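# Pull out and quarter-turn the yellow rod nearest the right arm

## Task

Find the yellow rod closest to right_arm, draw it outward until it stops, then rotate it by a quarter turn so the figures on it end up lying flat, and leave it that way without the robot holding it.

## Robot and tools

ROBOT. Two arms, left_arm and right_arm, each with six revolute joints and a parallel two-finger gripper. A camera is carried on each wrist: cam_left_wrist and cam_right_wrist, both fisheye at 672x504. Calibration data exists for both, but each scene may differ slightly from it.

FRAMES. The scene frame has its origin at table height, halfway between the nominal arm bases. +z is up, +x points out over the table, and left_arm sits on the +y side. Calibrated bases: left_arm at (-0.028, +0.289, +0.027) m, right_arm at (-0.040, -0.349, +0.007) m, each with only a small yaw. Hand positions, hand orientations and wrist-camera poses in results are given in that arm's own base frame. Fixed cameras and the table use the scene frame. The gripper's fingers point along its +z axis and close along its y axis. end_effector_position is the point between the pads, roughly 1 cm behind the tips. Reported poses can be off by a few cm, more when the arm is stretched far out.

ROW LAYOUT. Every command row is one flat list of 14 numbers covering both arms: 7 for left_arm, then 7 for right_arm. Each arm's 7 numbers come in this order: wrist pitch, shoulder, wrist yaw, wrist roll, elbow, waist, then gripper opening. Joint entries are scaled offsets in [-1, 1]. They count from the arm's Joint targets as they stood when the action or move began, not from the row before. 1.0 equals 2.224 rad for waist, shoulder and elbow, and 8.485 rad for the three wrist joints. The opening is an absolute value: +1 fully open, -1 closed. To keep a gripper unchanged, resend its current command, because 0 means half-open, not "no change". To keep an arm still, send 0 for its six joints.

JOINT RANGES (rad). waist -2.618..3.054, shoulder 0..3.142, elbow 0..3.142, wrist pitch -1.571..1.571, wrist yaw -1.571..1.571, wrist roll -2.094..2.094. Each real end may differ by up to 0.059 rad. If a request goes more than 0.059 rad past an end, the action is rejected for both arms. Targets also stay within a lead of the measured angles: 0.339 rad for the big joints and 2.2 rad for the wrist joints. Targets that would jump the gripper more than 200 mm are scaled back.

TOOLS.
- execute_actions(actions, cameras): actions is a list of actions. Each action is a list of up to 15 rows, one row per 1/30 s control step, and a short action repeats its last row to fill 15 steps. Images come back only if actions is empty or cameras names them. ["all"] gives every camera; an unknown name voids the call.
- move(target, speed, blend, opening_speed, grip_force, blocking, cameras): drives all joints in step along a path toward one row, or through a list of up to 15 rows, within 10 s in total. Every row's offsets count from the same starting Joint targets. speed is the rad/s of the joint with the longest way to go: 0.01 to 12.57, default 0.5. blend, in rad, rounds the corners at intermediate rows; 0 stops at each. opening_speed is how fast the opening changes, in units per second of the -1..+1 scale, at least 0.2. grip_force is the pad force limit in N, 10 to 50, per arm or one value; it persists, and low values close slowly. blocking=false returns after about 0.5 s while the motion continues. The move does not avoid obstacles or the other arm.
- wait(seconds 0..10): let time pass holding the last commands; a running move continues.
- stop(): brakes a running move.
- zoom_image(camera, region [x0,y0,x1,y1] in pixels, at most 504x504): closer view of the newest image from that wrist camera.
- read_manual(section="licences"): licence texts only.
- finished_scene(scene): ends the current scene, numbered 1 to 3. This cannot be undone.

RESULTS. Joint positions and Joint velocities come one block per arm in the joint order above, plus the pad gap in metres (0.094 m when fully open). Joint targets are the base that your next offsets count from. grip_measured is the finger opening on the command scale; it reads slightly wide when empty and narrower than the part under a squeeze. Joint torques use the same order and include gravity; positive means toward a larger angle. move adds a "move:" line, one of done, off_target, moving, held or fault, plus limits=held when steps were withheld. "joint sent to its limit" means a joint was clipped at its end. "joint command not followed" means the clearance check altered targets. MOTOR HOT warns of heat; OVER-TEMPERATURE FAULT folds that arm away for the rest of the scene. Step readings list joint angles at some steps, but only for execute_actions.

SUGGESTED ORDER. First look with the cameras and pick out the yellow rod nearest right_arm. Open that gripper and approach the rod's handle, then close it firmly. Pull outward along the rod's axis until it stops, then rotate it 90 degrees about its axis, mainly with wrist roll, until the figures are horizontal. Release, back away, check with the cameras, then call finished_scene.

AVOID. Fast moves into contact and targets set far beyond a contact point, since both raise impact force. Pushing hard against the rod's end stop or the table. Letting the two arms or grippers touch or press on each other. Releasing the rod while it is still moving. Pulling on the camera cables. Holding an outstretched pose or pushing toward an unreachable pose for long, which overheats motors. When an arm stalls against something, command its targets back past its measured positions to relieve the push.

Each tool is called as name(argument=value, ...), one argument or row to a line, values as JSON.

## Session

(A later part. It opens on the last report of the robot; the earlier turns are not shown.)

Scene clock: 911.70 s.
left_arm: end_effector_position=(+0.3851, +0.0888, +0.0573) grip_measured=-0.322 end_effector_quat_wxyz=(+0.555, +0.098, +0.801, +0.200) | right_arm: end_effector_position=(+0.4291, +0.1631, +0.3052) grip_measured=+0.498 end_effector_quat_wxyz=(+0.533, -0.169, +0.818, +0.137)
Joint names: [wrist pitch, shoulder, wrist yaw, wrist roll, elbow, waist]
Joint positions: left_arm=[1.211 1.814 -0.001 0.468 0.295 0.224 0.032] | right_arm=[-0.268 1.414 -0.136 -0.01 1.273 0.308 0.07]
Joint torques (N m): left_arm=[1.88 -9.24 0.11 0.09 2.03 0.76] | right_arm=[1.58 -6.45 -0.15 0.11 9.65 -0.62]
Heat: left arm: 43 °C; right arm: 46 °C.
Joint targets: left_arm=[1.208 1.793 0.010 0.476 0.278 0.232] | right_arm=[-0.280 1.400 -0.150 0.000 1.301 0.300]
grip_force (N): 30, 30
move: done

move(
  target=[0.0052, -0.0247, 0.0021, 0.0006, -0.0441, 0.0085, -0.6, 0, 0, 0, 0, 0, 0, 0.5],
  speed=0.1,
  cameras=["cam_left_wrist", "cam_right_wrist"],
)

Scene clock: 923.43 s.
left_arm: end_effector_position=(+0.3597, +0.0871, +0.0568) grip_measured=-0.322 end_effector_quat_wxyz=(+0.554, +0.098, +0.802, +0.200) | right_arm: end_effector_position=(+0.4291, +0.1631, +0.3052) grip_measured=+0.498 end_effector_quat_wxyz=(+0.533, -0.169, +0.818, +0.137)
Joint names: [wrist pitch, shoulder, wrist yaw, wrist roll, elbow, waist]
Joint positions: left_arm=[1.251 1.759 0.017 0.473 0.197 0.243 0.032] | right_arm=[-0.268 1.414 -0.136 -0.01 1.273 0.308 0.07]
Joint torques (N m): left_arm=[1.92 -8.32 0.12 0.07 1.87 0.73] | right_arm=[1.58 -6.43 -0.15 0.12 9.63 -0.62]
Heat: left arm: 43 °C; right arm: 46 °C.
Joint targets: left_arm=[1.253 1.738 0.028 0.481 0.180 0.251] | right_arm=[-0.280 1.400 -0.150 0.000 1.301 0.300]
grip_force (N): 30, 30
move: done
camera_calibration:
cam_left_wrist: T_world_to_cam=[[0.0587628, -0.963151, -0.262465, 0.0669017], [-0.677781, 0.154537, -0.71884, 0.305886], [0.732912, 0.220135, -0.643724, -0.123186], [0, 0, 0, 1]] pos_world=[0.293677, 0.0442833, 0.158145]
cam_right_wrist: T_world_to_cam=[[0.441317, -0.886528, 0.138949, -0.0966073], [-0.607788, -0.409223, -0.680537, 0.567042], [0.660176, 0.215881, -0.719419, 0.0208806], [0, 0, 0, 1]] pos_world=[0.373491, 0.141893, 0.414338]

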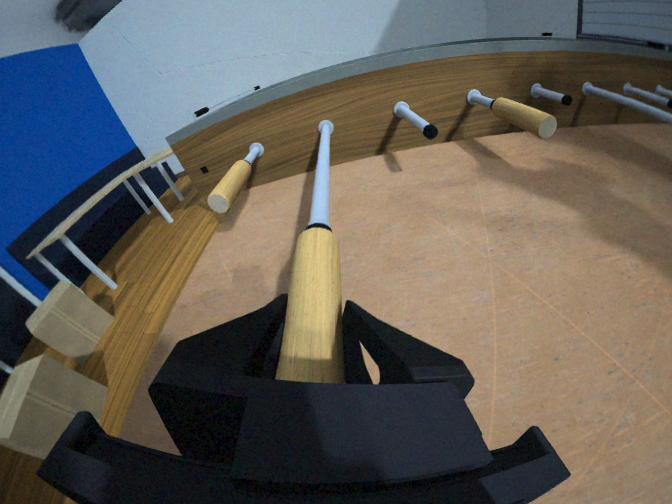

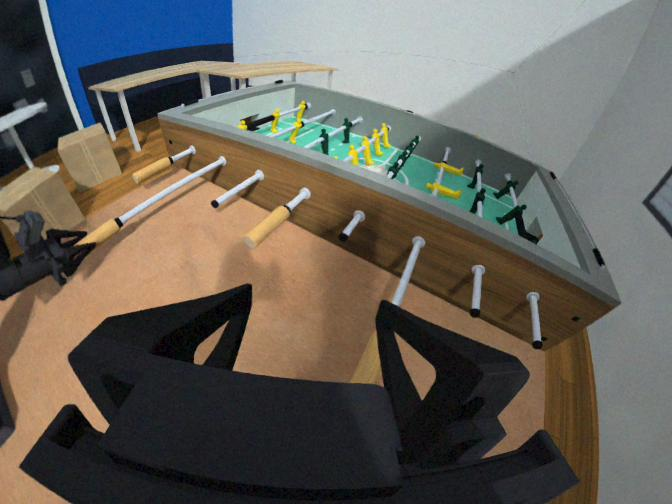

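move(
  target=[0.0047, -0.0259, 0.0027, 0.0008, -0.0437, 0.0107, -0.6, 0, 0, 0, 0, 0, 0, 0.5],
  speed=0.1,
)

Scene clock: 934.30 s.
left_arm: end_effector_position=(+0.3340, +0.0855, +0.0562) grip_measured=-0.322 end_effector_quat_wxyz=(+0.552, +0.097, +0.803, +0.201) | right_arm: end_effector_position=(+0.4291, +0.1631, +0.3052) grip_measured=+0.498 end_effector_quat_wxyz=(+0.533, -0.169, +0.818, +0.137)
Joint names: [wrist pitch, shoulder, wrist yaw, wrist roll, elbow, waist]
Joint positions: left_arm=[1.287 1.7 0.038 0.481 0.099 0.267 0.032] | right_arm=[-0.268 1.414 -0.136 -0.01 1.273 0.308 0.07]
Joint torques (N m): left_arm=[1.97 -7.24 0.14 0.08 1.73 0.66] | right_arm=[1.58 -6.45 -0.15 0.12 9.63 -0.64]
Heat: left arm: 43 °C; right arm: 46 °C.
Joint targets: left_arm=[1.293 1.680 0.051 0.488 0.083 0.275] | right_arm=[-0.280 1.400 -0.150 0.000 1.301 0.300]
grip_force (N): 30, 30
move: done

move(
  target=[
    [0, 0, 0, 0, 0, 0, 0.5, 0, 0, 0, 0, 0, 0, 0.5],
    [-0.0968, -0.2914, -0.0250, -0.0080, 0.0728, -0.1012, 0.5, 0, 0, 0, 0, 0, 0, 0.5],
    [-0.1654, -0.2833, -0.0720, -0.0410, 0.2010, -0.2181, 0.5, 0, 0, 0, 0, 0, 0, 0.5],
    [-0.2343, -0.1095, -0.1193, -0.0742, 0.3269, -0.3332, 0.5, 0, 0, 0, 0, 0, 0, 0.5],
  ],
  speed=0.6,
  blend=[0, 0.1, 0.1, 0],
  opening_speed=1.0,
  cameras=["cam_left_wrist", "cam_right_wrist"],
)

Scene clock: 1057.03 s.
left_arm: end_effector_position=(+0.2946, +0.0169, +0.1089) grip_measured=+0.499 end_effector_quat_wxyz=(+0.233, +0.094, +0.883, +0.397) | right_arm: end_effector_position=(+0.4291, +0.1631, +0.3052) grip_measured=+0.498 end_effector_quat_wxyz=(+0.533, -0.169, +0.818, +0.137)
Joint names: [wrist pitch, shoulder, wrist yaw, wrist roll, elbow, waist]
Joint positions: left_arm=[-0.684 1.425 -0.936 -0.126 0.782 -0.461 0.07] | right_arm=[-0.268 1.414 -0.136 -0.01 1.273 0.308 0.07]
Joint torques (N m): left_arm=[0.66 -4.48 -0.72 -0.14 8.16 -0.59] | right_arm=[1.58 -6.45 -0.16 0.12 9.63 -0.64]
Heat: left arm: 42 °C; right arm: 46 °C.
Joint targets: left_arm=[-0.695 1.437 -0.961 -0.142 0.810 -0.466] | right_arm=[-0.280 1.400 -0.150 0.000 1.301 0.300]
grip_force (N): 30, 30
move: done
camera_calibration:
cam_left_wrist: T_world_to_cam=[[0.1283, -0.759941, -0.637204, 0.0336825], [-0.982339, -0.00914508, -0.186886, 0.34465], [0.136195, 0.649928, -0.747693, 0.153429], [0, 0, 0, 1]] pos_world=[0.313346, -0.0709692, 0.200591]
cam_right_wrist: T_world_to_cam=[[0.441317, -0.886528, 0.138949, -0.0966073], [-0.607788, -0.409223, -0.680537, 0.567042], [0.660176, 0.215881, -0.719419, 0.0208806], [0, 0, 0, 1]] pos_world=[0.373491, 0.141893, 0.414338]

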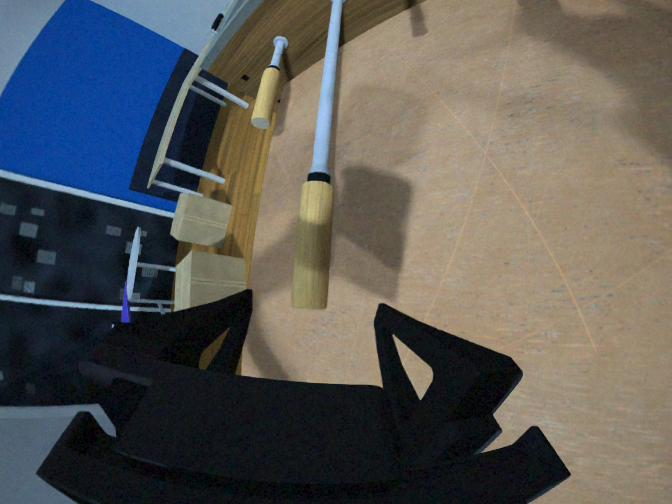

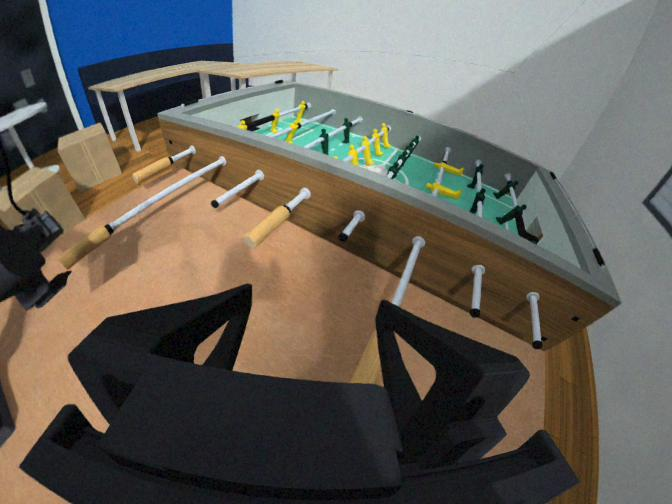

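move(
  target=[
    [0.0435, 0.0148, 0.0075, 0.0305, -0.0670, 0.0755, 0.5, 0, 0, 0, 0, 0, 0, 0.5],
    [0.0830, 0.0481, 0.0166, 0.0543, -0.1151, 0.1439, 0.5, 0, 0, 0, 0, 0, 0, 0.5],
  ],
  speed=0.4,
  blend=[0.05, 0],
  cameras=["cam_left_wrist"],
)

Scene clock: 1087.70 s.
left_arm: end_effector_position=(+0.3254, +0.0849, +0.0578) grip_measured=+0.499 end_effector_quat_wxyz=(+0.241, +0.087, +0.878, +0.403) | right_arm: end_effector_position=(+0.4291, +0.1631, +0.3052) grip_measured=+0.498 end_effector_quat_wxyz=(+0.533, -0.169, +0.818, +0.137)
Joint names: [wrist pitch, shoulder, wrist yaw, wrist roll, elbow, waist]
Joint positions: left_arm=[-0.005 1.529 -0.823 0.317 0.57 -0.152 0.07] | right_arm=[-0.268 1.414 -0.136 -0.01 1.273 0.308 0.07]
Joint torques (N m): left_arm=[1.36 -4.93 -0.34 0.05 4.03 0.53] | right_arm=[1.58 -6.43 -0.15 0.12 9.63 -0.62]
Heat: left arm: 43 °C; right arm: 46 °C.
Joint targets: left_arm=[0.009 1.544 -0.820 0.319 0.554 -0.147] | right_arm=[-0.280 1.400 -0.150 0.000 1.301 0.300]
grip_force (N): 30, 30
move: done
camera_calibration:
cam_left_wrist: T_world_to_cam=[[0.147873, -0.75272, -0.641519, 0.0421608], [-0.977838, -0.0140696, -0.208888, 0.366191], [0.148208, 0.658191, -0.738119, 0.0616639], [0, 0, 0, 1]] pos_world=[0.342703, -0.00369919, 0.149055]
Images, in order (width x height): cam_left_wrist 672x504.

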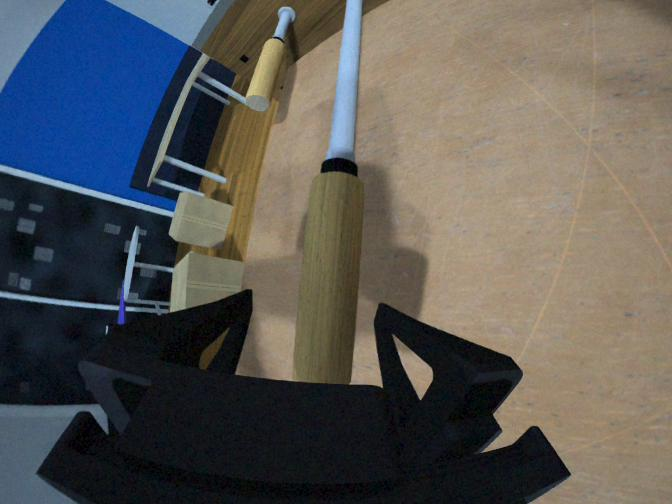

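move(
  target=[
    [0, 0, 0, 0, 0, 0, -0.6, 0, 0, 0, 0, 0, 0, 0.5],
    [-0.0165, -0.1156, -0.0061, -0.0112, -0.0764, -0.0364, -0.6, 0, 0, 0, 0, 0, 0, 0.5],
  ],
  speed=0.15,
  cameras=["cam_left_wrist"],
)

Scene clock: 1127.10 s.
left_arm: end_effector_position=(+0.2848, +0.0746, +0.0563) grip_measured=-0.306 end_effector_quat_wxyz=(+0.260, +0.091, +0.881, +0.383) | right_arm: end_effector_position=(+0.4291, +0.1631, +0.3052) grip_measured=+0.498 end_effector_quat_wxyz=(+0.533, -0.169, +0.818, +0.137)
Joint names: [wrist pitch, shoulder, wrist yaw, wrist roll, elbow, waist]
Joint positions: left_arm=[-0.057 1.33 -0.809 0.262 0.414 -0.207 0.033] | right_arm=[-0.268 1.414 -0.136 -0.01 1.273 0.308 0.07]
Joint torques (N m): left_arm=[0.52 -8.5 -0.99 -0.38 3.11 -2.11] | right_arm=[1.58 -6.45 -0.15 0.12 9.63 -0.62]
Heat: left arm: 42 °C; right arm: 46 °C.
Joint targets: left_arm=[-0.131 1.286 -0.872 0.223 0.384 -0.227] | right_arm=[-0.280 1.400 -0.150 0.000 1.301 0.300]
grip_force (N): 30, 30
move: off_target (left_arm); left_arm: the wrist pitch is farthest, 0.074 rad from its target
camera_calibration:
cam_left_wrist: T_world_to_cam=[[0.139635, -0.781561, -0.608, 0.0420687], [-0.972335, 0.00789433, -0.233457, 0.324217], [0.187261, 0.623779, -0.758837, 0.0658788], [0, 0, 0, 1]] pos_world=[0.297037, -0.010774, 0.15126]
Images, in order (width x height): cam_left_wrist 672x504.

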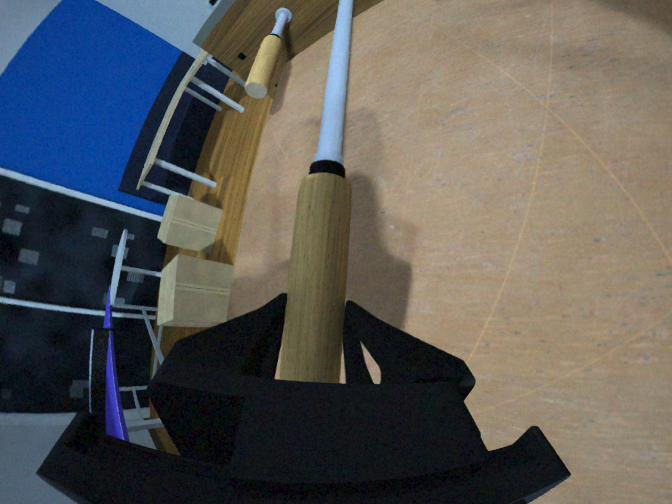

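execute_actions(
  actions=[],
)

zoom_image(
  camera="cam_right_wrist",
  region=[150, 70, 350, 210],
)

Scene clock: 1134.87 s.
left_arm: end_effector_position=(+0.2848, +0.0746, +0.0563) grip_measured=-0.306 end_effector_quat_wxyz=(+0.260, +0.091, +0.881, +0.383) | right_arm: end_effector_position=(+0.4291, +0.1631, +0.3052) grip_measured=+0.498 end_effector_quat_wxyz=(+0.533, -0.169, +0.818, +0.137)
Joint names: [wrist pitch, shoulder, wrist yaw, wrist roll, elbow, waist]
Joint positions: left_arm=[-0.057 1.33 -0.809 0.262 0.414 -0.207 0.033] | right_arm=[-0.268 1.414 -0.136 -0.01 1.273 0.308 0.07]
Joint velocities: within noise
Joint torques (N m): left_arm=[0.52 -8.53 -0.98 -0.38 3.12 -2.07] | right_arm=[1.58 -6.43 -0.15 0.12 9.65 -0.62]
Heat: left arm: 42 °C; right arm: 46 °C.
Joint targets: left_arm=[-0.131 1.286 -0.872 0.223 0.384 -0.227] | right_arm=[-0.280 1.400 -0.150 0.000 1.301 0.300]
Tool commands: left_gripper/opening=-0.6 right_gripper/opening=+0.5
grip_force (N): 30, 30
camera_calibration:
cam_left_wrist: T_world_to_cam=[[0.139635, -0.781561, -0.608, 0.0420687], [-0.972335, 0.00789433, -0.233457, 0.324217], [0.187261, 0.623779, -0.758837, 0.0658788], [0, 0, 0, 1]] pos_world=[0.297037, -0.010774, 0.15126]
cam_right_wrist: T_world_to_cam=[[0.441317, -0.886528, 0.138949, -0.0966073], [-0.607788, -0.409223, -0.680537, 0.567042], [0.660176, 0.215881, -0.719419, 0.0208806], [0, 0, 0, 1]] pos_world=[0.373491, 0.141893, 0.414338]

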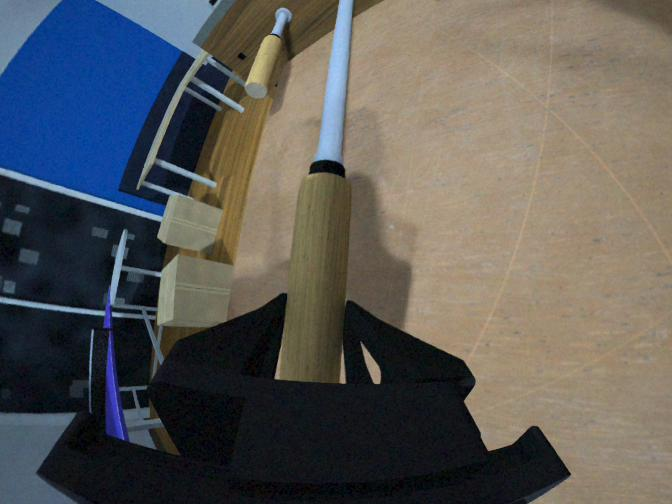

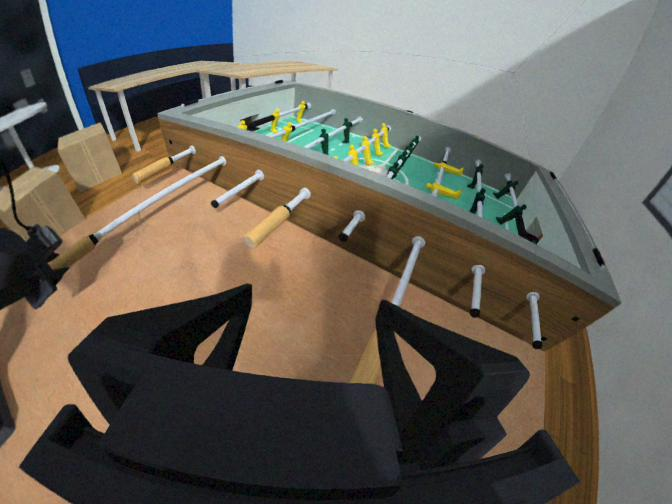

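Scaled by 2.520 from the camera's 672x504 image, which has a finer 960x720 frame.

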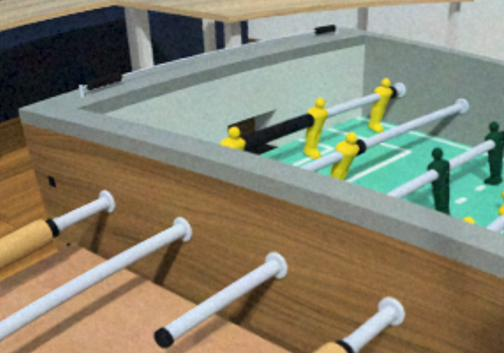

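move(
  target=[-0.0051, -0.0243, -0.0012, -0.0032, -0.0139, -0.0090, -0.6, 0, 0, 0, 0, 0, 0, 0.5],
  speed=0.1,
)

Scene clock: 1151.70 s.
left_arm: end_effector_position=(+0.2833, +0.0722, +0.0591) grip_measured=-0.308 end_effector_quat_wxyz=(+0.280, +0.080, +0.881, +0.373) | right_arm: end_effector_position=(+0.4291, +0.1631, +0.3052) grip_measured=+0.498 end_effector_quat_wxyz=(+0.533, -0.169, +0.818, +0.137)
Joint names: [wrist pitch, shoulder, wrist yaw, wrist roll, elbow, waist]
Joint positions: left_arm=[-0.04 1.289 -0.795 0.244 0.39 -0.21 0.032] | right_arm=[-0.268 1.414 -0.136 -0.01 1.273 0.308 0.07]
Joint torques (N m): left_arm=[-0.02 -9.55 -1.2 -0.48 2.65 -3.73] | right_arm=[1.58 -6.45 -0.15 0.12 9.63 -0.64]
Heat: left arm: 42 °C; right arm: 45 °C.
Joint targets: left_arm=[-0.174 1.233 -0.882 0.197 0.353 -0.247] | right_arm=[-0.280 1.400 -0.150 0.000 1.301 0.300]
grip_force (N): 30, 30
move: off_target (left_arm); left_arm: the wrist pitch is farthest, 0.134 rad from its target

move(
  target=[0.0006, 0.0292, -0.0007, -0.0020, 0.0045, -0.0058, -0.6, 0, 0, 0, 0, 0, 0, 0.5],
  speed=0.1,
)

Scene clock: 1213.63 s.
left_arm: end_effector_position=(+0.2834, +0.0714, +0.0571) grip_measured=-0.308 end_effector_quat_wxyz=(+0.279, +0.078, +0.880, +0.375) | right_arm: end_effector_position=(+0.4291, +0.1631, +0.3052) grip_measured=+0.498 end_effector_quat_wxyz=(+0.533, -0.169, +0.818, +0.137)
Joint names: [wrist pitch, shoulder, wrist yaw, wrist roll, elbow, waist]
Joint positions: left_arm=[-0.034 1.306 -0.807 0.23 0.39 -0.219 0.032] | right_arm=[-0.268 1.414 -0.136 -0.01 1.273 0.308 0.07]
Joint torques (N m): left_arm=[-0.06 -4.72 -1.16 -0.49 3.37 -4.18] | right_arm=[1.58 -6.43 -0.15 0.12 9.63 -0.62]
Heat: left arm: 41 °C; right arm: 45 °C.
Joint targets: left_arm=[-0.169 1.297 -0.888 0.180 0.363 -0.260] | right_arm=[-0.280 1.400 -0.150 0.000 1.301 0.300]
grip_force (N): 30, 30
move: off_target (left_arm); left_arm: the wrist pitch is farthest, 0.135 rad from its target

move(
  target=[0.0114, -0.0184, 0.0078, 0.0029, -0.0040, 0.0085, -0.6, 0, 0, 0, 0, 0, 0, 0.5],
  speed=0.1,
)

Scene clock: 1235.23 s.
left_arm: end_effector_position=(+0.2845, +0.0708, +0.0569) grip_measured=-0.308 end_effector_quat_wxyz=(+0.284, +0.078, +0.879, +0.374) | right_arm: end_effector_position=(+0.4291, +0.1631, +0.3052) grip_measured=+0.498 end_effector_quat_wxyz=(+0.533, -0.169, +0.818, +0.137)
Joint names: [wrist pitch, shoulder, wrist yaw, wrist roll, elbow, waist]
Joint positions: left_arm=[-0.012 1.306 -0.804 0.236 0.382 -0.219 0.032] | right_arm=[-0.268 1.414 -0.136 -0.01 1.273 0.308 0.07]
Joint torques (N m): left_arm=[0.68 -8.85 -0.53 -0.32 3.28 -2.28] | right_arm=[1.58 -6.45 -0.15 0.11 9.63 -0.62]
Heat: left arm: 41 °C; right arm: 45 °C.
Joint targets: left_arm=[-0.073 1.257 -0.822 0.204 0.354 -0.241] | right_arm=[-0.280 1.400 -0.150 0.000 1.301 0.300]
grip_force (N): 30, 30
move: off_target (left_arm); left_arm: the wrist pitch is farthest, 0.060 rad from its target

move(
  target=[0, 0, 0, 0, 0, 0, -0.6, -0.0613, 0.1349, -0.0177, 0, 0.3147, 0.1349, 0.5],
  speed=0.6,
  cameras=["cam_right_wrist"],
)

zoom_image(
  camera="cam_right_wrist",
  region=[150, 100, 350, 240],
)

Scene clock: 1244.50 s.
left_arm: end_effector_position=(+0.2845, +0.0708, +0.0569) grip_measured=-0.308 end_effector_quat_wxyz=(+0.284, +0.078, +0.879, +0.374) | right_arm: end_effector_position=(+0.3692, +0.3143, +0.3913) grip_measured=+0.498 end_effector_quat_wxyz=(+0.448, -0.323, +0.790, +0.264)
Joint names: [wrist pitch, shoulder, wrist yaw, wrist roll, elbow, waist]
Joint positions: left_arm=[-0.012 1.306 -0.804 0.236 0.382 -0.219 0.032] | right_arm=[-0.784 1.686 -0.286 -0.008 1.972 0.598 0.07]
Joint torques (N m): left_arm=[0.68 -8.9 -0.53 -0.31 3.29 -2.3] | right_arm=[1.48 -5.79 -0.21 0.1 8.87 0.24]
Heat: left arm: 41 °C; right arm: 45 °C.
Joint targets: left_arm=[-0.073 1.257 -0.822 0.204 0.354 -0.241] | right_arm=[-0.800 1.700 -0.300 0.000 2.001 0.600]
grip_force (N): 30, 30
move: off_target (left_arm); left_arm: the wrist pitch is farthest, 0.061 rad from its target
camera_calibration:
cam_right_wrist: T_world_to_cam=[[0.778034, -0.625917, 0.053769, -0.121038], [-0.458686, -0.624467, -0.632178, 0.64484], [0.429268, 0.467193, -0.772955, 0.116923], [0, 0, 0, 1]] pos_world=[0.339759, 0.272295, 0.504538]
Images, in order (width x height): cam_right_wrist 672x504.

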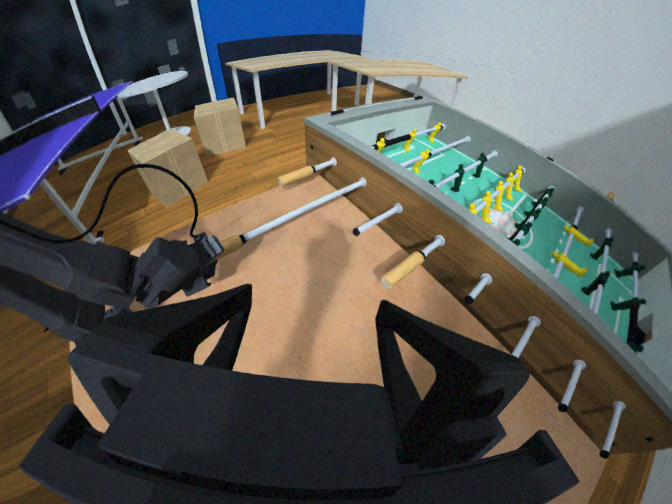

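Scaled by 2.520 from the camera's 672x504 image, which has a finer 960x720 frame.

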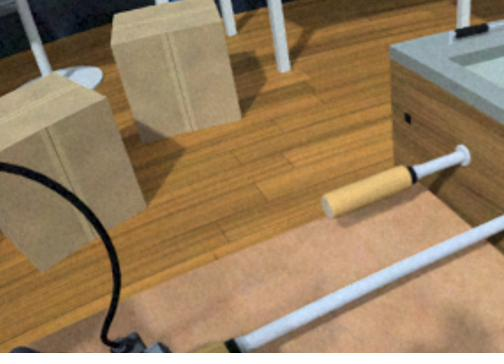

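zoom_image(
  camera="cam_right_wrist",
  region=[340, 100, 540, 250],
)

zoom_image(
  camera="cam_right_wrist",
  region=[380, 115, 480, 190],
)

Scaled by 2.520 from the camera's 672x504 image, which has a finer 960x720 frame.

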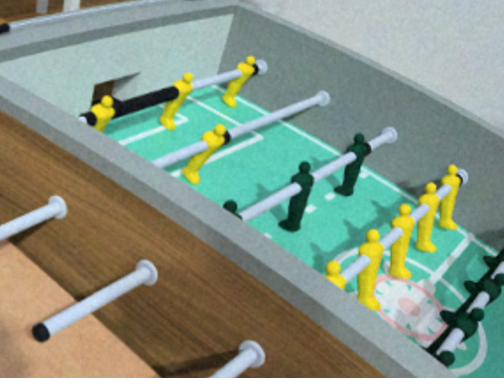

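Scaled by 5.040 from the camera's 672x504 image, which has a finer 960x720 frame.

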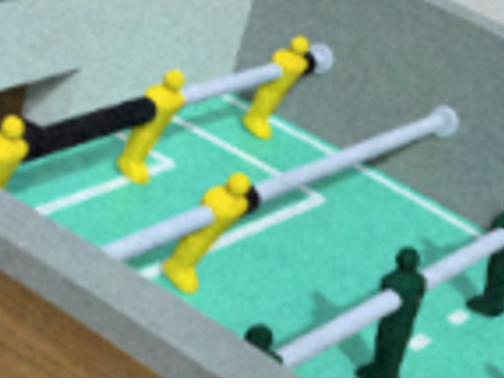

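move(
  target=[0.0125, 0.0486, 0.0040, 0.0072, 0.0310, 0.0211, -0.6, 0, 0, 0, 0, 0, 0, 0.5],
  speed=0.1,
)

Scene clock: 1282.90 s.
left_arm: end_effector_position=(+0.2859, +0.0772, +0.0511) grip_measured=-0.308 end_effector_quat_wxyz=(+0.267, +0.084, +0.880, +0.383) | right_arm: end_effector_position=(+0.3691, +0.3143, +0.3913) grip_measured=+0.498 end_effector_quat_wxyz=(+0.448, -0.324, +0.790, +0.264)
Joint names: [wrist pitch, shoulder, wrist yaw, wrist roll, elbow, waist]
Joint positions: left_arm=[0.009 1.352 -0.806 0.267 0.392 -0.195 0.032] | right_arm=[-0.785 1.686 -0.286 -0.008 1.972 0.598 0.07]
Joint torques (N m): left_arm=[1.49 -3.06 -0.2 -0.02 8.01 -0.01] | right_arm=[1.49 -5.79 -0.21 0.1 8.88 0.25]
Heat: left arm: 41 °C; right arm: 44 °C.
Joint targets: left_arm=[0.033 1.365 -0.788 0.265 0.423 -0.194] | right_arm=[-0.800 1.700 -0.300 0.000 2.001 0.600]
grip_force (N): 30, 30
move: done

move(
  target=[-0.0128, -0.0535, -0.0051, -0.0052, -0.0486, -0.0196, -0.6, 0, 0, 0, 0, 0, 0, 0.5],
  speed=0.1,
)

Scene clock: 1305.47 s.
left_arm: end_effector_position=(+0.2837, +0.0725, +0.0562) grip_measured=-0.308 end_effector_quat_wxyz=(+0.293, +0.081, +0.877, +0.371) | right_arm: end_effector_position=(+0.3691, +0.3143, +0.3913) grip_measured=+0.498 end_effector_quat_wxyz=(+0.448, -0.324, +0.790, +0.264)
Joint names: [wrist pitch, shoulder, wrist yaw, wrist roll, elbow, waist]
Joint positions: left_arm=[0.032 1.288 -0.788 0.266 0.355 -0.205 0.032] | right_arm=[-0.785 1.686 -0.286 -0.008 1.972 0.598 0.07]
Joint torques (N m): left_arm=[0.27 -8.01 -0.77 -0.45 2.39 -3.28] | right_arm=[1.49 -5.79 -0.21 0.1 8.87 0.25]
Heat: left arm: 42 °C; right arm: 44 °C.
Joint targets: left_arm=[-0.075 1.246 -0.831 0.221 0.315 -0.238] | right_arm=[-0.800 1.700 -0.300 0.000 2.001 0.600]
grip_force (N): 30, 30
move: off_target (left_arm); left_arm: the wrist pitch is farthest, 0.108 rad from its target

move(
  target=[
    [0.0097, 0.1425, -0.0001, 0.0100, 0.1210, 0.0319, -0.6, 0, 0, 0, 0, 0, 0, 0.5],
    [0.0131, 0.2055, 0.0022, 0.0136, 0.1857, 0.0477, -0.6, 0, 0, 0, 0, 0, 0, 0.5],
  ],
  speed=0.2,
  blend=[0.05, 0],
  cameras=["cam_left_wrist", "cam_right_wrist"],
)

Scene clock: 1362.07 s.
left_arm: end_effector_position=(+0.3615, +0.0842, +0.0534) grip_measured=-0.308 end_effector_quat_wxyz=(+0.239, +0.084, +0.878, +0.406) | right_arm: end_effector_position=(+0.3691, +0.3143, +0.3913) grip_measured=+0.498 end_effector_quat_wxyz=(+0.448, -0.324, +0.790, +0.264)
Joint names: [wrist pitch, shoulder, wrist yaw, wrist roll, elbow, waist]
Joint positions: left_arm=[0.021 1.682 -0.825 0.326 0.703 -0.139 0.032] | right_arm=[-0.785 1.686 -0.286 -0.008 1.972 0.598 0.07]
Joint torques (N m): left_arm=[1.37 -5.98 -0.24 0.11 7.43 0.65] | right_arm=[1.49 -5.79 -0.21 0.1 8.88 0.25]
Heat: left arm: 40 °C; right arm: 44 °C.
Joint targets: left_arm=[0.036 1.703 -0.813 0.336 0.728 -0.132] | right_arm=[-0.800 1.700 -0.300 0.000 2.001 0.600]
grip_force (N): 30, 30
move: done
camera_calibration:
cam_left_wrist: T_world_to_cam=[[0.154475, -0.748165, -0.645281, 0.0308884], [-0.977743, -0.0219095, -0.208661, 0.401273], [0.141975, 0.663151, -0.734897, 0.0552168], [0, 0, 0, 1]] pos_world=[0.379731, -0.00471586, 0.14424]
cam_right_wrist: T_world_to_cam=[[0.778265, -0.625648, 0.0535578, -0.120938], [-0.45871, -0.624701, -0.631928, 0.64474], [0.428822, 0.46724, -0.773174, 0.117091], [0, 0, 0, 1]] pos_world=[0.33966, 0.272395, 0.504438]

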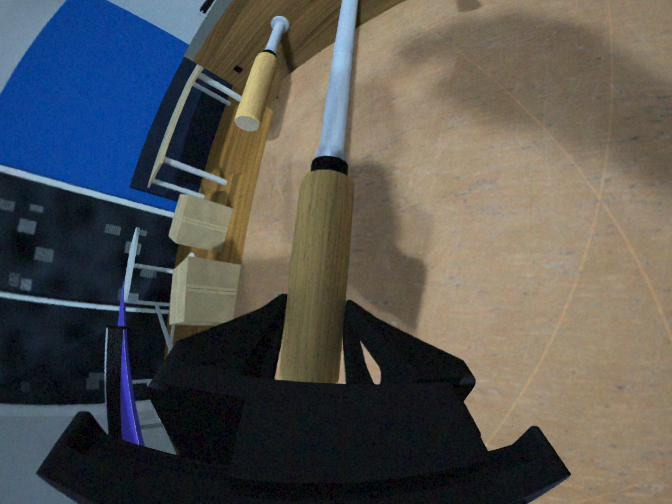

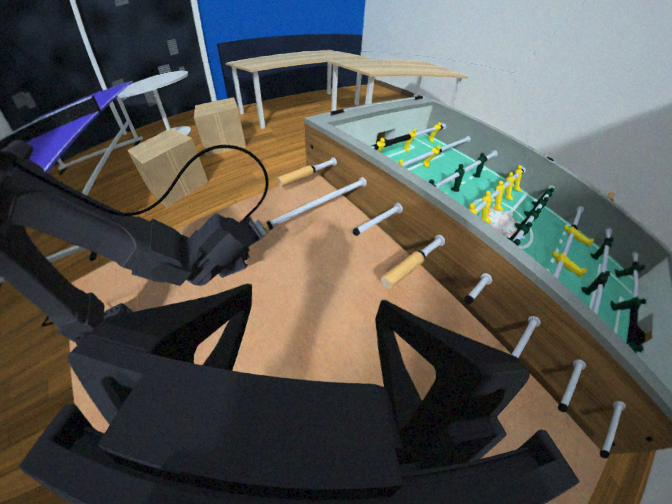

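zoom_image(
  camera="cam_right_wrist",
  region=[370, 105, 510, 210],
)

Scaled by 3.600 from the camera's 672x504 image, which has a finer 960x720 frame.

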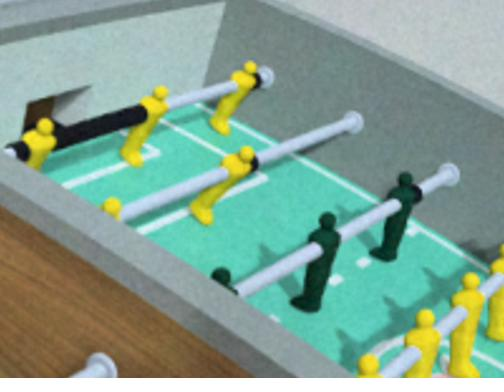

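move(
  target=[
    [0, 0, 0, 0, 0, 0, 0.5, 0, 0, 0, 0, 0, 0, 0.5],
    [-0.0658, -0.0274, -0.0137, -0.0368, 0.1120, -0.1043, 0.5, 0, 0, 0, 0, 0, 0, 0.5],
    [0.0197, -0.1039, -0.0088, 0.0145, -0.0656, -0.1007, 0.5, 0, 0, 0, 0, 0, 0, 0.5],
  ],
  speed=0.6,
  blend=[0, 0.1, 0],
  opening_speed=1.0,
  cameras=["cam_left_wrist"],
)

Scene clock: 1407.60 s.
left_arm: end_effector_position=(+0.3678, +0.0136, +0.1089) grip_measured=+0.499 end_effector_quat_wxyz=(+0.358, +0.159, +0.824, +0.410) | right_arm: end_effector_position=(+0.3691, +0.3143, +0.3913) grip_measured=+0.498 end_effector_quat_wxyz=(+0.448, -0.324, +0.790, +0.264)
Joint names: [wrist pitch, shoulder, wrist yaw, wrist roll, elbow, waist]
Joint positions: left_arm=[0.19 1.497 -0.892 0.458 0.601 -0.357 0.07] | right_arm=[-0.785 1.686 -0.286 -0.008 1.972 0.598 0.07]
Joint torques (N m): left_arm=[1.58 -8.88 -0.28 -0.01 4.29 0.12] | right_arm=[1.5 -5.79 -0.21 0.1 8.87 0.24]
Heat: left arm: 41 °C; right arm: 44 °C.
Joint targets: left_arm=[0.203 1.472 -0.887 0.460 0.582 -0.356] | right_arm=[-0.800 1.700 -0.300 0.000 2.001 0.600]
grip_force (N): 30, 30
move: done
camera_calibration:
cam_left_wrist: T_world_to_cam=[[0.0936576, -0.732989, -0.673763, 0.0381941], [-0.903593, 0.221565, -0.366646, 0.403998], [0.41803, 0.643146, -0.641572, 0.0304374], [0, 0, 0, 1]] pos_world=[0.348749, -0.0810916, 0.193386]
Images, in order (width x height): cam_left_wrist 672x504.

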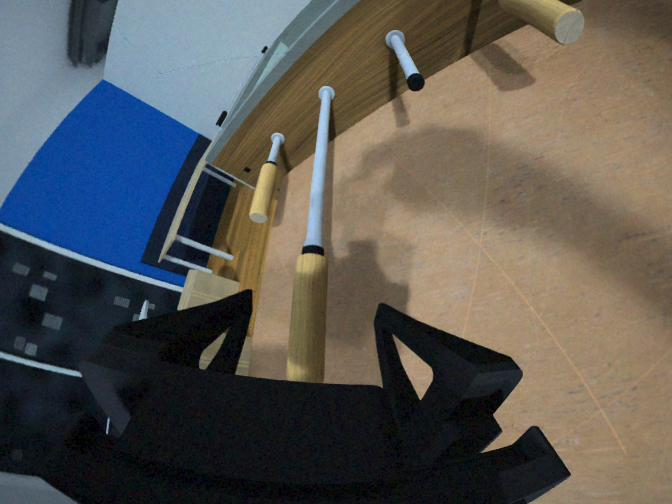

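move(
  target=[
    [0.0661, 0.0872, 0.0284, 0.0271, -0.1016, 0.1311, 0.5, 0, 0, 0, 0, 0, 0, 0.5],
    [0.0661, 0.0872, 0.0284, 0.0271, -0.1016, 0.1311, -0.6, 0, 0, 0, 0, 0, 0, 0.5],
  ],
  speed=0.5,
  cameras=["cam_left_wrist"],
)

Scene clock: 1467.10 s.
left_arm: end_effector_position=(+0.3601, +0.0840, +0.0534) grip_measured=-0.301 end_effector_quat_wxyz=(+0.363, +0.161, +0.824, +0.404) | right_arm: end_effector_position=(+0.3691, +0.3143, +0.3913) grip_measured=+0.498 end_effector_quat_wxyz=(+0.448, -0.324, +0.790, +0.264)
Joint names: [wrist pitch, shoulder, wrist yaw, wrist roll, elbow, waist]
Joint positions: left_arm=[0.747 1.655 -0.641 0.689 0.37 -0.07 0.033] | right_arm=[-0.785 1.686 -0.286 -0.008 1.972 0.598 0.07]
Joint torques (N m): left_arm=[1.86 -5.46 -0.25 0 3.25 0.49] | right_arm=[1.49 -5.78 -0.21 0.1 8.87 0.25]
Heat: left arm: 40 °C; right arm: 44 °C.
Joint targets: left_arm=[0.764 1.666 -0.647 0.689 0.356 -0.064] | right_arm=[-0.800 1.700 -0.300 0.000 2.001 0.600]
grip_force (N): 30, 30
move: done
camera_calibration:
cam_left_wrist: T_world_to_cam=[[0.087903, -0.741857, -0.664772, 0.0554959], [-0.899144, 0.228139, -0.373488, 0.359298], [0.428735, 0.630556, -0.646982, -0.0497262], [0, 0, 0, 1]] pos_world=[0.339502, -0.00944481, 0.138914]
Images, in order (width x height): cam_left_wrist 672x504.

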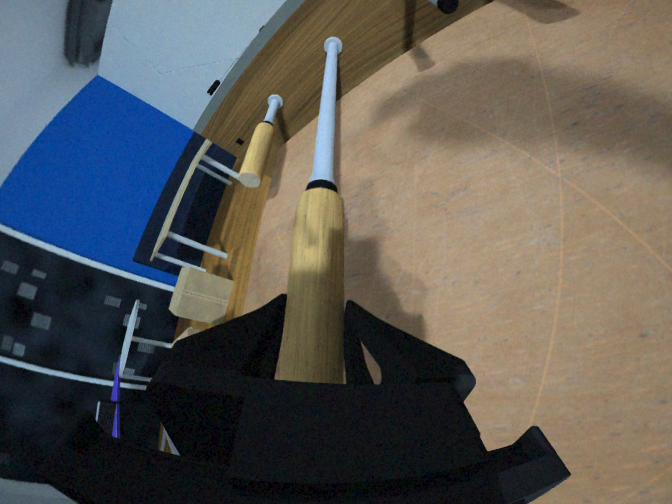

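move(
  target=[
    [-0.0033, -0.0710, -0.0040, -0.0032, -0.0591, -0.0184, -0.6, 0, 0, 0, 0, 0, 0, 0.5],
    [-0.0124, -0.1558, -0.0081, -0.0063, -0.1169, -0.0364, -0.6, 0, 0, 0, 0, 0, 0, 0.5],
    [-0.0149, -0.1738, -0.0090, -0.0070, -0.1277, -0.0400, -0.6, 0, 0, 0, 0, 0, 0, 0.5],
    [-0.0430, -0.2338, 0.0160, -0.0193, -0.0881, 0.0153, -0.6, 0, 0, 0, 0, 0, 0, 0.5],
    [-0.0619, -0.2729, 0.0417, -0.0338, -0.0688, 0.0719, -0.6, 0, 0, 0, 0, 0, 0, 0.5],
    [-0.0813, -0.2747, 0.0963, -0.0501, -0.0324, 0.1978, -0.6, 0, 0, 0, 0, 0, 0, 0.5],
    [-0.0885, -0.1996, 0.1470, -0.0616, 0.0027, 0.3094, -0.6, 0, 0, 0, 0, 0, 0, 0.5],
    [-0.0919, -0.1048, 0.1864, -0.0705, 0.0355, 0.3817, -0.6, 0, 0, 0, 0, 0, 0, 0.5],
  ],
  speed=[0.3, 0.3, 0.08, 0.5, 0.5, 0.5, 0.5, 0.5],
  blend=[0.05, 0.02, 0, 0.06, 0.06, 0.06, 0.06, 0],
  cameras=["cam_left_wrist", "cam_right_wrist"],
)

Scene clock: 1510.17 s.
left_arm: end_effector_position=(+0.2872, +0.0894, +0.0529) grip_measured=-0.304 end_effector_quat_wxyz=(+0.423, -0.147, +0.860, -0.245) | right_arm: end_effector_position=(+0.3691, +0.3143, +0.3913) grip_measured=+0.498 end_effector_quat_wxyz=(+0.448, -0.324, +0.790, +0.264)
Joint names: [wrist pitch, shoulder, wrist yaw, wrist roll, elbow, waist]
Joint positions: left_arm=[0.037 1.421 0.884 0.15 0.416 0.78 0.033] | right_arm=[-0.785 1.686 -0.286 -0.008 1.972 0.598 0.07]
Joint torques (N m): left_arm=[0.7 -3.74 0.84 -0.6 6.82 0.35] | right_arm=[1.49 -5.79 -0.21 0.1 8.87 0.25]
Heat: left arm: 40 °C; right arm: 43 °C.
Joint targets: left_arm=[-0.016 1.432 0.935 0.091 0.435 0.785] | right_arm=[-0.800 1.700 -0.300 0.000 2.001 0.600]
grip_force (N): 30, 30
move: off_target (left_arm); left_arm: the wrist roll is farthest, 0.059 rad from its target
camera_calibration:
cam_left_wrist: T_world_to_cam=[[0.085955, -0.728006, 0.680161, -0.0063111], [-0.844908, -0.415035, -0.337455, 0.332351], [0.52796, -0.545668, -0.650772, 0.0546846], [0, 0, 0, 1]] pos_world=[0.252477, 0.163182, 0.152033]
cam_right_wrist: T_world_to_cam=[[0.778265, -0.625648, 0.0535578, -0.120938], [-0.45871, -0.624701, -0.631928, 0.64474], [0.428822, 0.46724, -0.773174, 0.117091], [0, 0, 0, 1]] pos_world=[0.33966, 0.272395, 0.504438]

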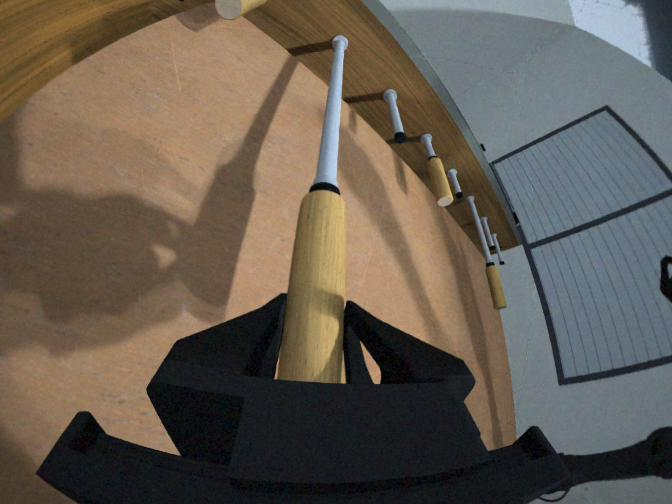

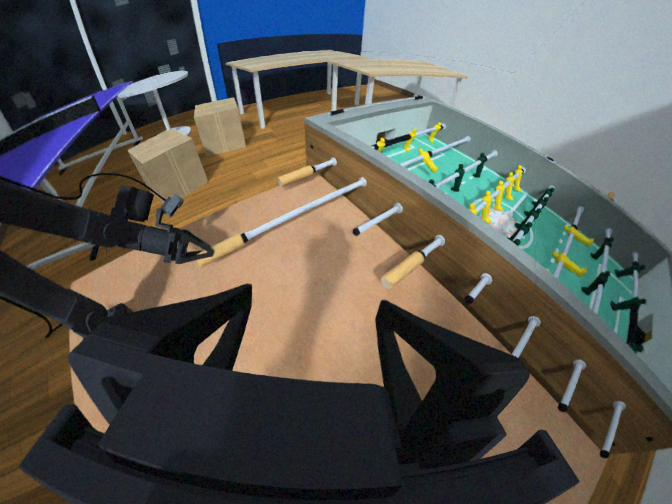

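zoom_image(
  camera="cam_right_wrist",
  region=[370, 105, 510, 210],
)

Scaled by 3.600 from the camera's 672x504 image, which has a finer 960x720 frame.

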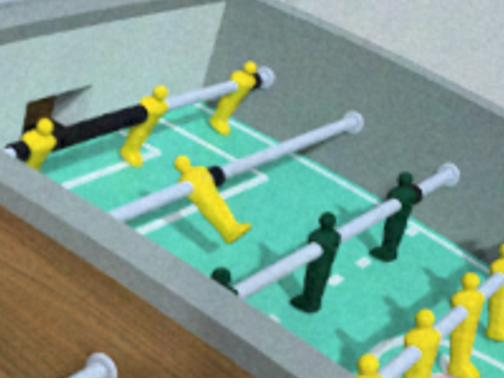

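move(
  target=[-0.0012, 0.1272, 0.0383, -0.0113, 0.0351, 0.0481, -0.6, 0, 0, 0, 0, 0, 0, 0.5],
  speed=0.4,
  cameras=["cam_right_wrist"],
)

zoom_image(
  camera="cam_right_wrist",
  region=[370, 105, 510, 210],
)

Scene clock: 1561.80 s.
left_arm: end_effector_position=(+0.2892, +0.0921, +0.0500) grip_measured=-0.304 end_effector_quat_wxyz=(+0.400, -0.226, +0.785, -0.416) | right_arm: end_effector_position=(+0.3691, +0.3143, +0.3913) grip_measured=+0.498 end_effector_quat_wxyz=(+0.448, -0.324, +0.790, +0.264)
Joint names: [wrist pitch, shoulder, wrist yaw, wrist roll, elbow, waist]
Joint positions: left_arm=[0.036 1.698 1.198 0.046 0.503 0.891 0.033] | right_arm=[-0.785 1.686 -0.286 -0.008 1.972 0.598 0.07]
Joint torques (N m): left_arm=[0.31 -5 1.07 -0.48 4.89 0.01] | right_arm=[1.49 -5.79 -0.21 0.1 8.87 0.24]
Heat: left arm: 41 °C; right arm: 43 °C.
Joint targets: left_arm=[-0.026 1.715 1.260 -0.005 0.513 0.892] | right_arm=[-0.800 1.700 -0.300 0.000 2.001 0.600]
grip_force (N): 30, 30
move: off_target (left_arm); left_arm: the wrist pitch is farthest, 0.062 rad from its target
camera_calibration:
cam_right_wrist: T_world_to_cam=[[0.778265, -0.625648, 0.0535578, -0.120938], [-0.45871, -0.624701, -0.631928, 0.64474], [0.428822, 0.46724, -0.773174, 0.117091], [0, 0, 0, 1]] pos_world=[0.33966, 0.272395, 0.504438]
Images, in order (width x height): cam_right_wrist 672x504.

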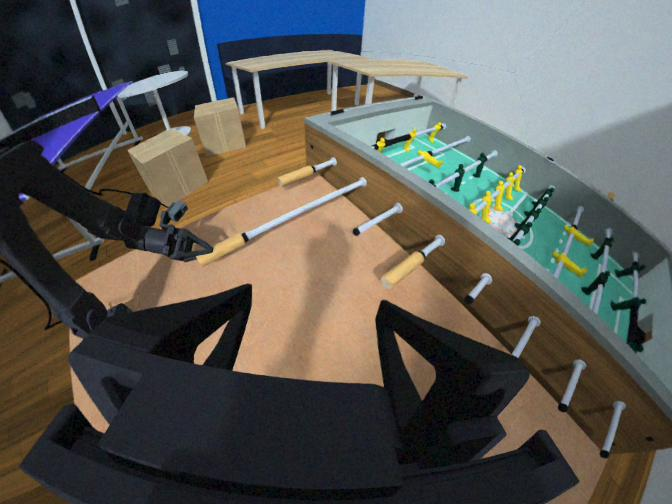

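Scaled by 3.600 from the camera's 672x504 image, which has a finer 960x720 frame.

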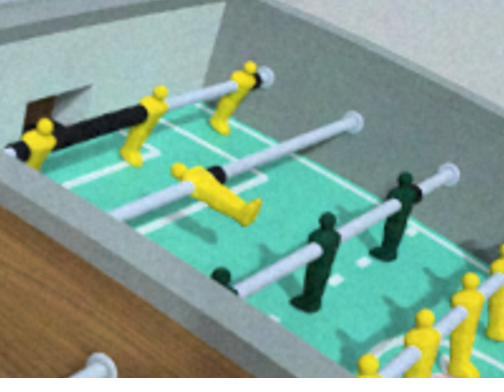

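move(
  target=[
    [0.0066, -0.0050, -0.0059, 0.0060, 0, 0, -0.6, 0, 0, 0, 0, 0, 0, 0.5],
    [0.0066, -0.0050, -0.0059, 0.0060, 0, 0, 0.4, 0, 0, 0, 0, 0, 0, 0.5],
    [-0.1062, 0.0886, 0.0008, 0.0708, 0.2431, 0.0772, 0.4, 0, 0, 0, 0, 0, 0, 0.5],
  ],
  speed=[0.2, 0.2, 0.5],
  opening_speed=0.8,
  cameras=["cam_left_wrist", "cam_right_wrist"],
)

zoom_image(
  camera="cam_right_wrist",
  region=[370, 105, 510, 210],
)

Scene clock: 1587.63 s.
left_arm: end_effector_position=(+0.2863, +0.1623, +0.0975) grip_measured=+0.399 end_effector_quat_wxyz=(+0.365, -0.249, +0.772, -0.456) | right_arm: end_effector_position=(+0.3691, +0.3143, +0.3913) grip_measured=+0.498 end_effector_quat_wxyz=(+0.448, -0.324, +0.790, +0.264)
Joint names: [wrist pitch, shoulder, wrist yaw, wrist roll, elbow, waist]
Joint positions: left_arm=[-0.917 1.889 1.241 0.579 1.032 1.057 0.066] | right_arm=[-0.785 1.686 -0.286 -0.008 1.972 0.598 0.07]
Joint torques (N m): left_arm=[-0.04 -7.27 0.78 0.16 6.52 0.51] | right_arm=[1.49 -5.79 -0.21 0.1 8.88 0.24]
Heat: left arm: 40 °C; right arm: 43 °C.
Joint targets: left_arm=[-0.927 1.913 1.267 0.596 1.054 1.063] | right_arm=[-0.800 1.700 -0.300 0.000 2.001 0.600]
grip_force (N): 30, 30
move: done
camera_calibration:
cam_left_wrist: T_world_to_cam=[[0.0948707, -0.298404, 0.949713, -0.0820621], [-0.849954, -0.520935, -0.0787746, 0.370276], [0.518245, -0.799739, -0.303051, 0.13407], [0, 0, 0, 1]] pos_world=[0.253022, 0.275623, 0.147734]
cam_right_wrist: T_world_to_cam=[[0.778265, -0.625648, 0.0535578, -0.120938], [-0.45871, -0.624701, -0.631928, 0.64474], [0.428822, 0.46724, -0.773174, 0.117091], [0, 0, 0, 1]] pos_world=[0.33966, 0.272395, 0.504438]

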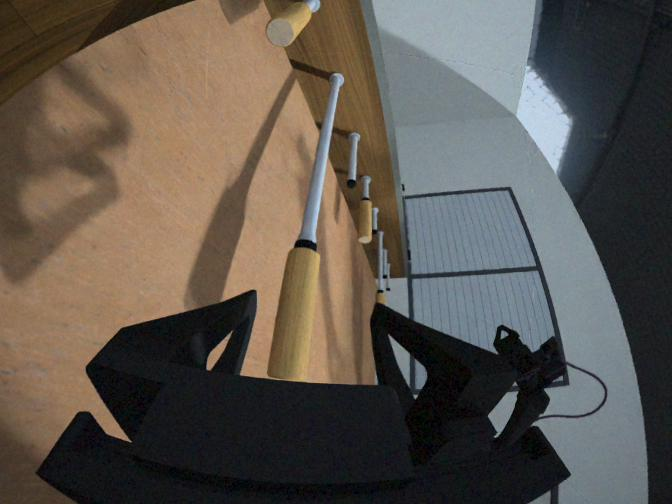

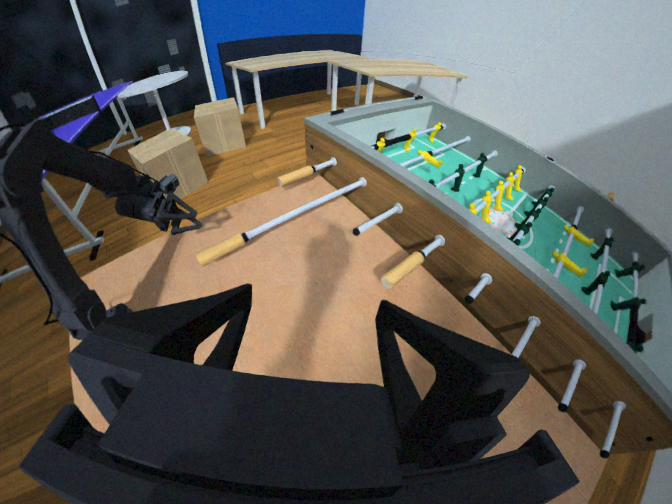

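Scaled by 3.600 from the camera's 672x504 image, which has a finer 960x720 frame.

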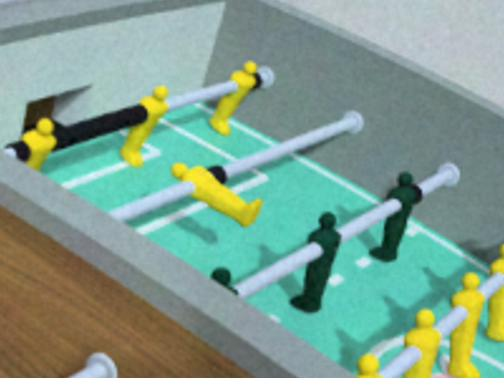

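move(
  target=[
    [0.1328, -0.3656, -0.1140, -0.0467, -0.1592, -0.2981, 0.5, 0.2298, -0.1124, 0.1002, -0.0707, -0.6524, -0.0450, 0.5],
    [0.2231, -0.1682, -0.1718, -0.0686, -0.3138, -0.5085, 1.0, 0.2384, 0.1256, 0.1383, -0.1073, -0.6727, -0.0084, 0.5],
    [0.2231, -0.1682, -0.1718, -0.0686, -0.3138, -0.5085, 1.0, 0.2225, 0.1992, 0.1225, -0.1131, -0.5265, -0.0710, 0.5],
    [0.2231, -0.1682, -0.1718, -0.0686, -0.3138, -0.5085, 1.0, 0.2225, 0.1992, 0.1225, -0.1131, -0.5265, -0.0710, -0.6],
  ],
  speed=[0.8, 0.6, 0.4, 0.4],
  blend=[0.1, 0, 0, 0],
  opening_speed=1.0,
  cameras=["cam_left_wrist", "cam_right_wrist"],
)

Scene clock: 1746.07 s.
left_arm: end_effector_position=(+0.4064, +0.0071, +0.1339) grip_measured=+0.999 end_effector_quat_wxyz=(+0.633, -0.023, +0.772, +0.055) | right_arm: end_effector_position=(+0.4822, +0.0987, +0.0700) grip_measured=-0.275 end_effector_quat_wxyz=(+0.483, -0.310, +0.703, -0.419)
Joint names: [wrist pitch, shoulder, wrist yaw, wrist roll, elbow, waist]
Joint positions: left_arm=[0.959 1.526 -0.176 0.021 0.371 -0.063 0.094] | right_arm=[1.073 2.13 0.732 -0.964 0.811 0.447 0.034]
Joint torques (N m): left_arm=[2 -4.88 -0.17 -0.07 4.03 -0.5] | right_arm=[1.79 -7.53 0.25 0.05 5.85 -0.39]
Heat: left arm: 41 °C; right arm: 43 °C.
Joint targets: left_arm=[0.966 1.539 -0.191 0.014 0.356 -0.068] | right_arm=[1.088 2.143 0.740 -0.959 0.829 0.442]
grip_force (N): 30, 30
move: done
camera_calibration:
cam_left_wrist: T_world_to_cam=[[0.0677631, -0.990569, 0.119082, -0.0471986], [-0.534682, -0.136825, -0.833903, 0.364654], [0.842332, -0.00716303, -0.538911, -0.146996], [0, 0, 0, 1]] pos_world=[0.321992, 0.00208727, 0.230488]
cam_right_wrist: T_world_to_cam=[[0.0452301, -0.283835, 0.957806, -0.0702324], [-0.679169, -0.711851, -0.178877, 0.442075], [0.732587, -0.642422, -0.224969, -0.154366], [0, 0, 0, 1]] pos_world=[0.416507, 0.19559, 0.111618]

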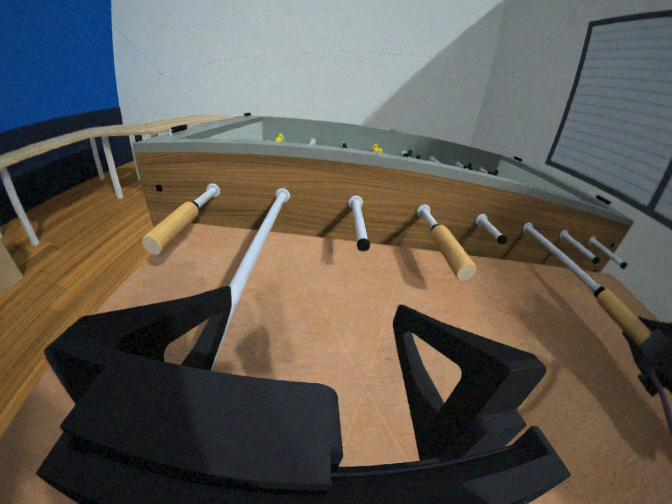

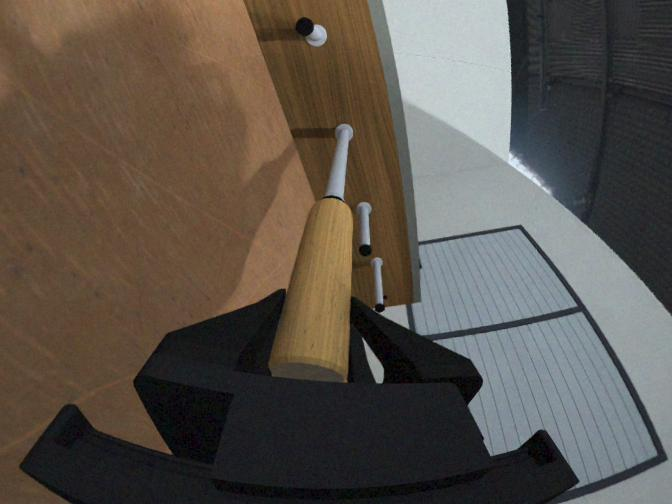

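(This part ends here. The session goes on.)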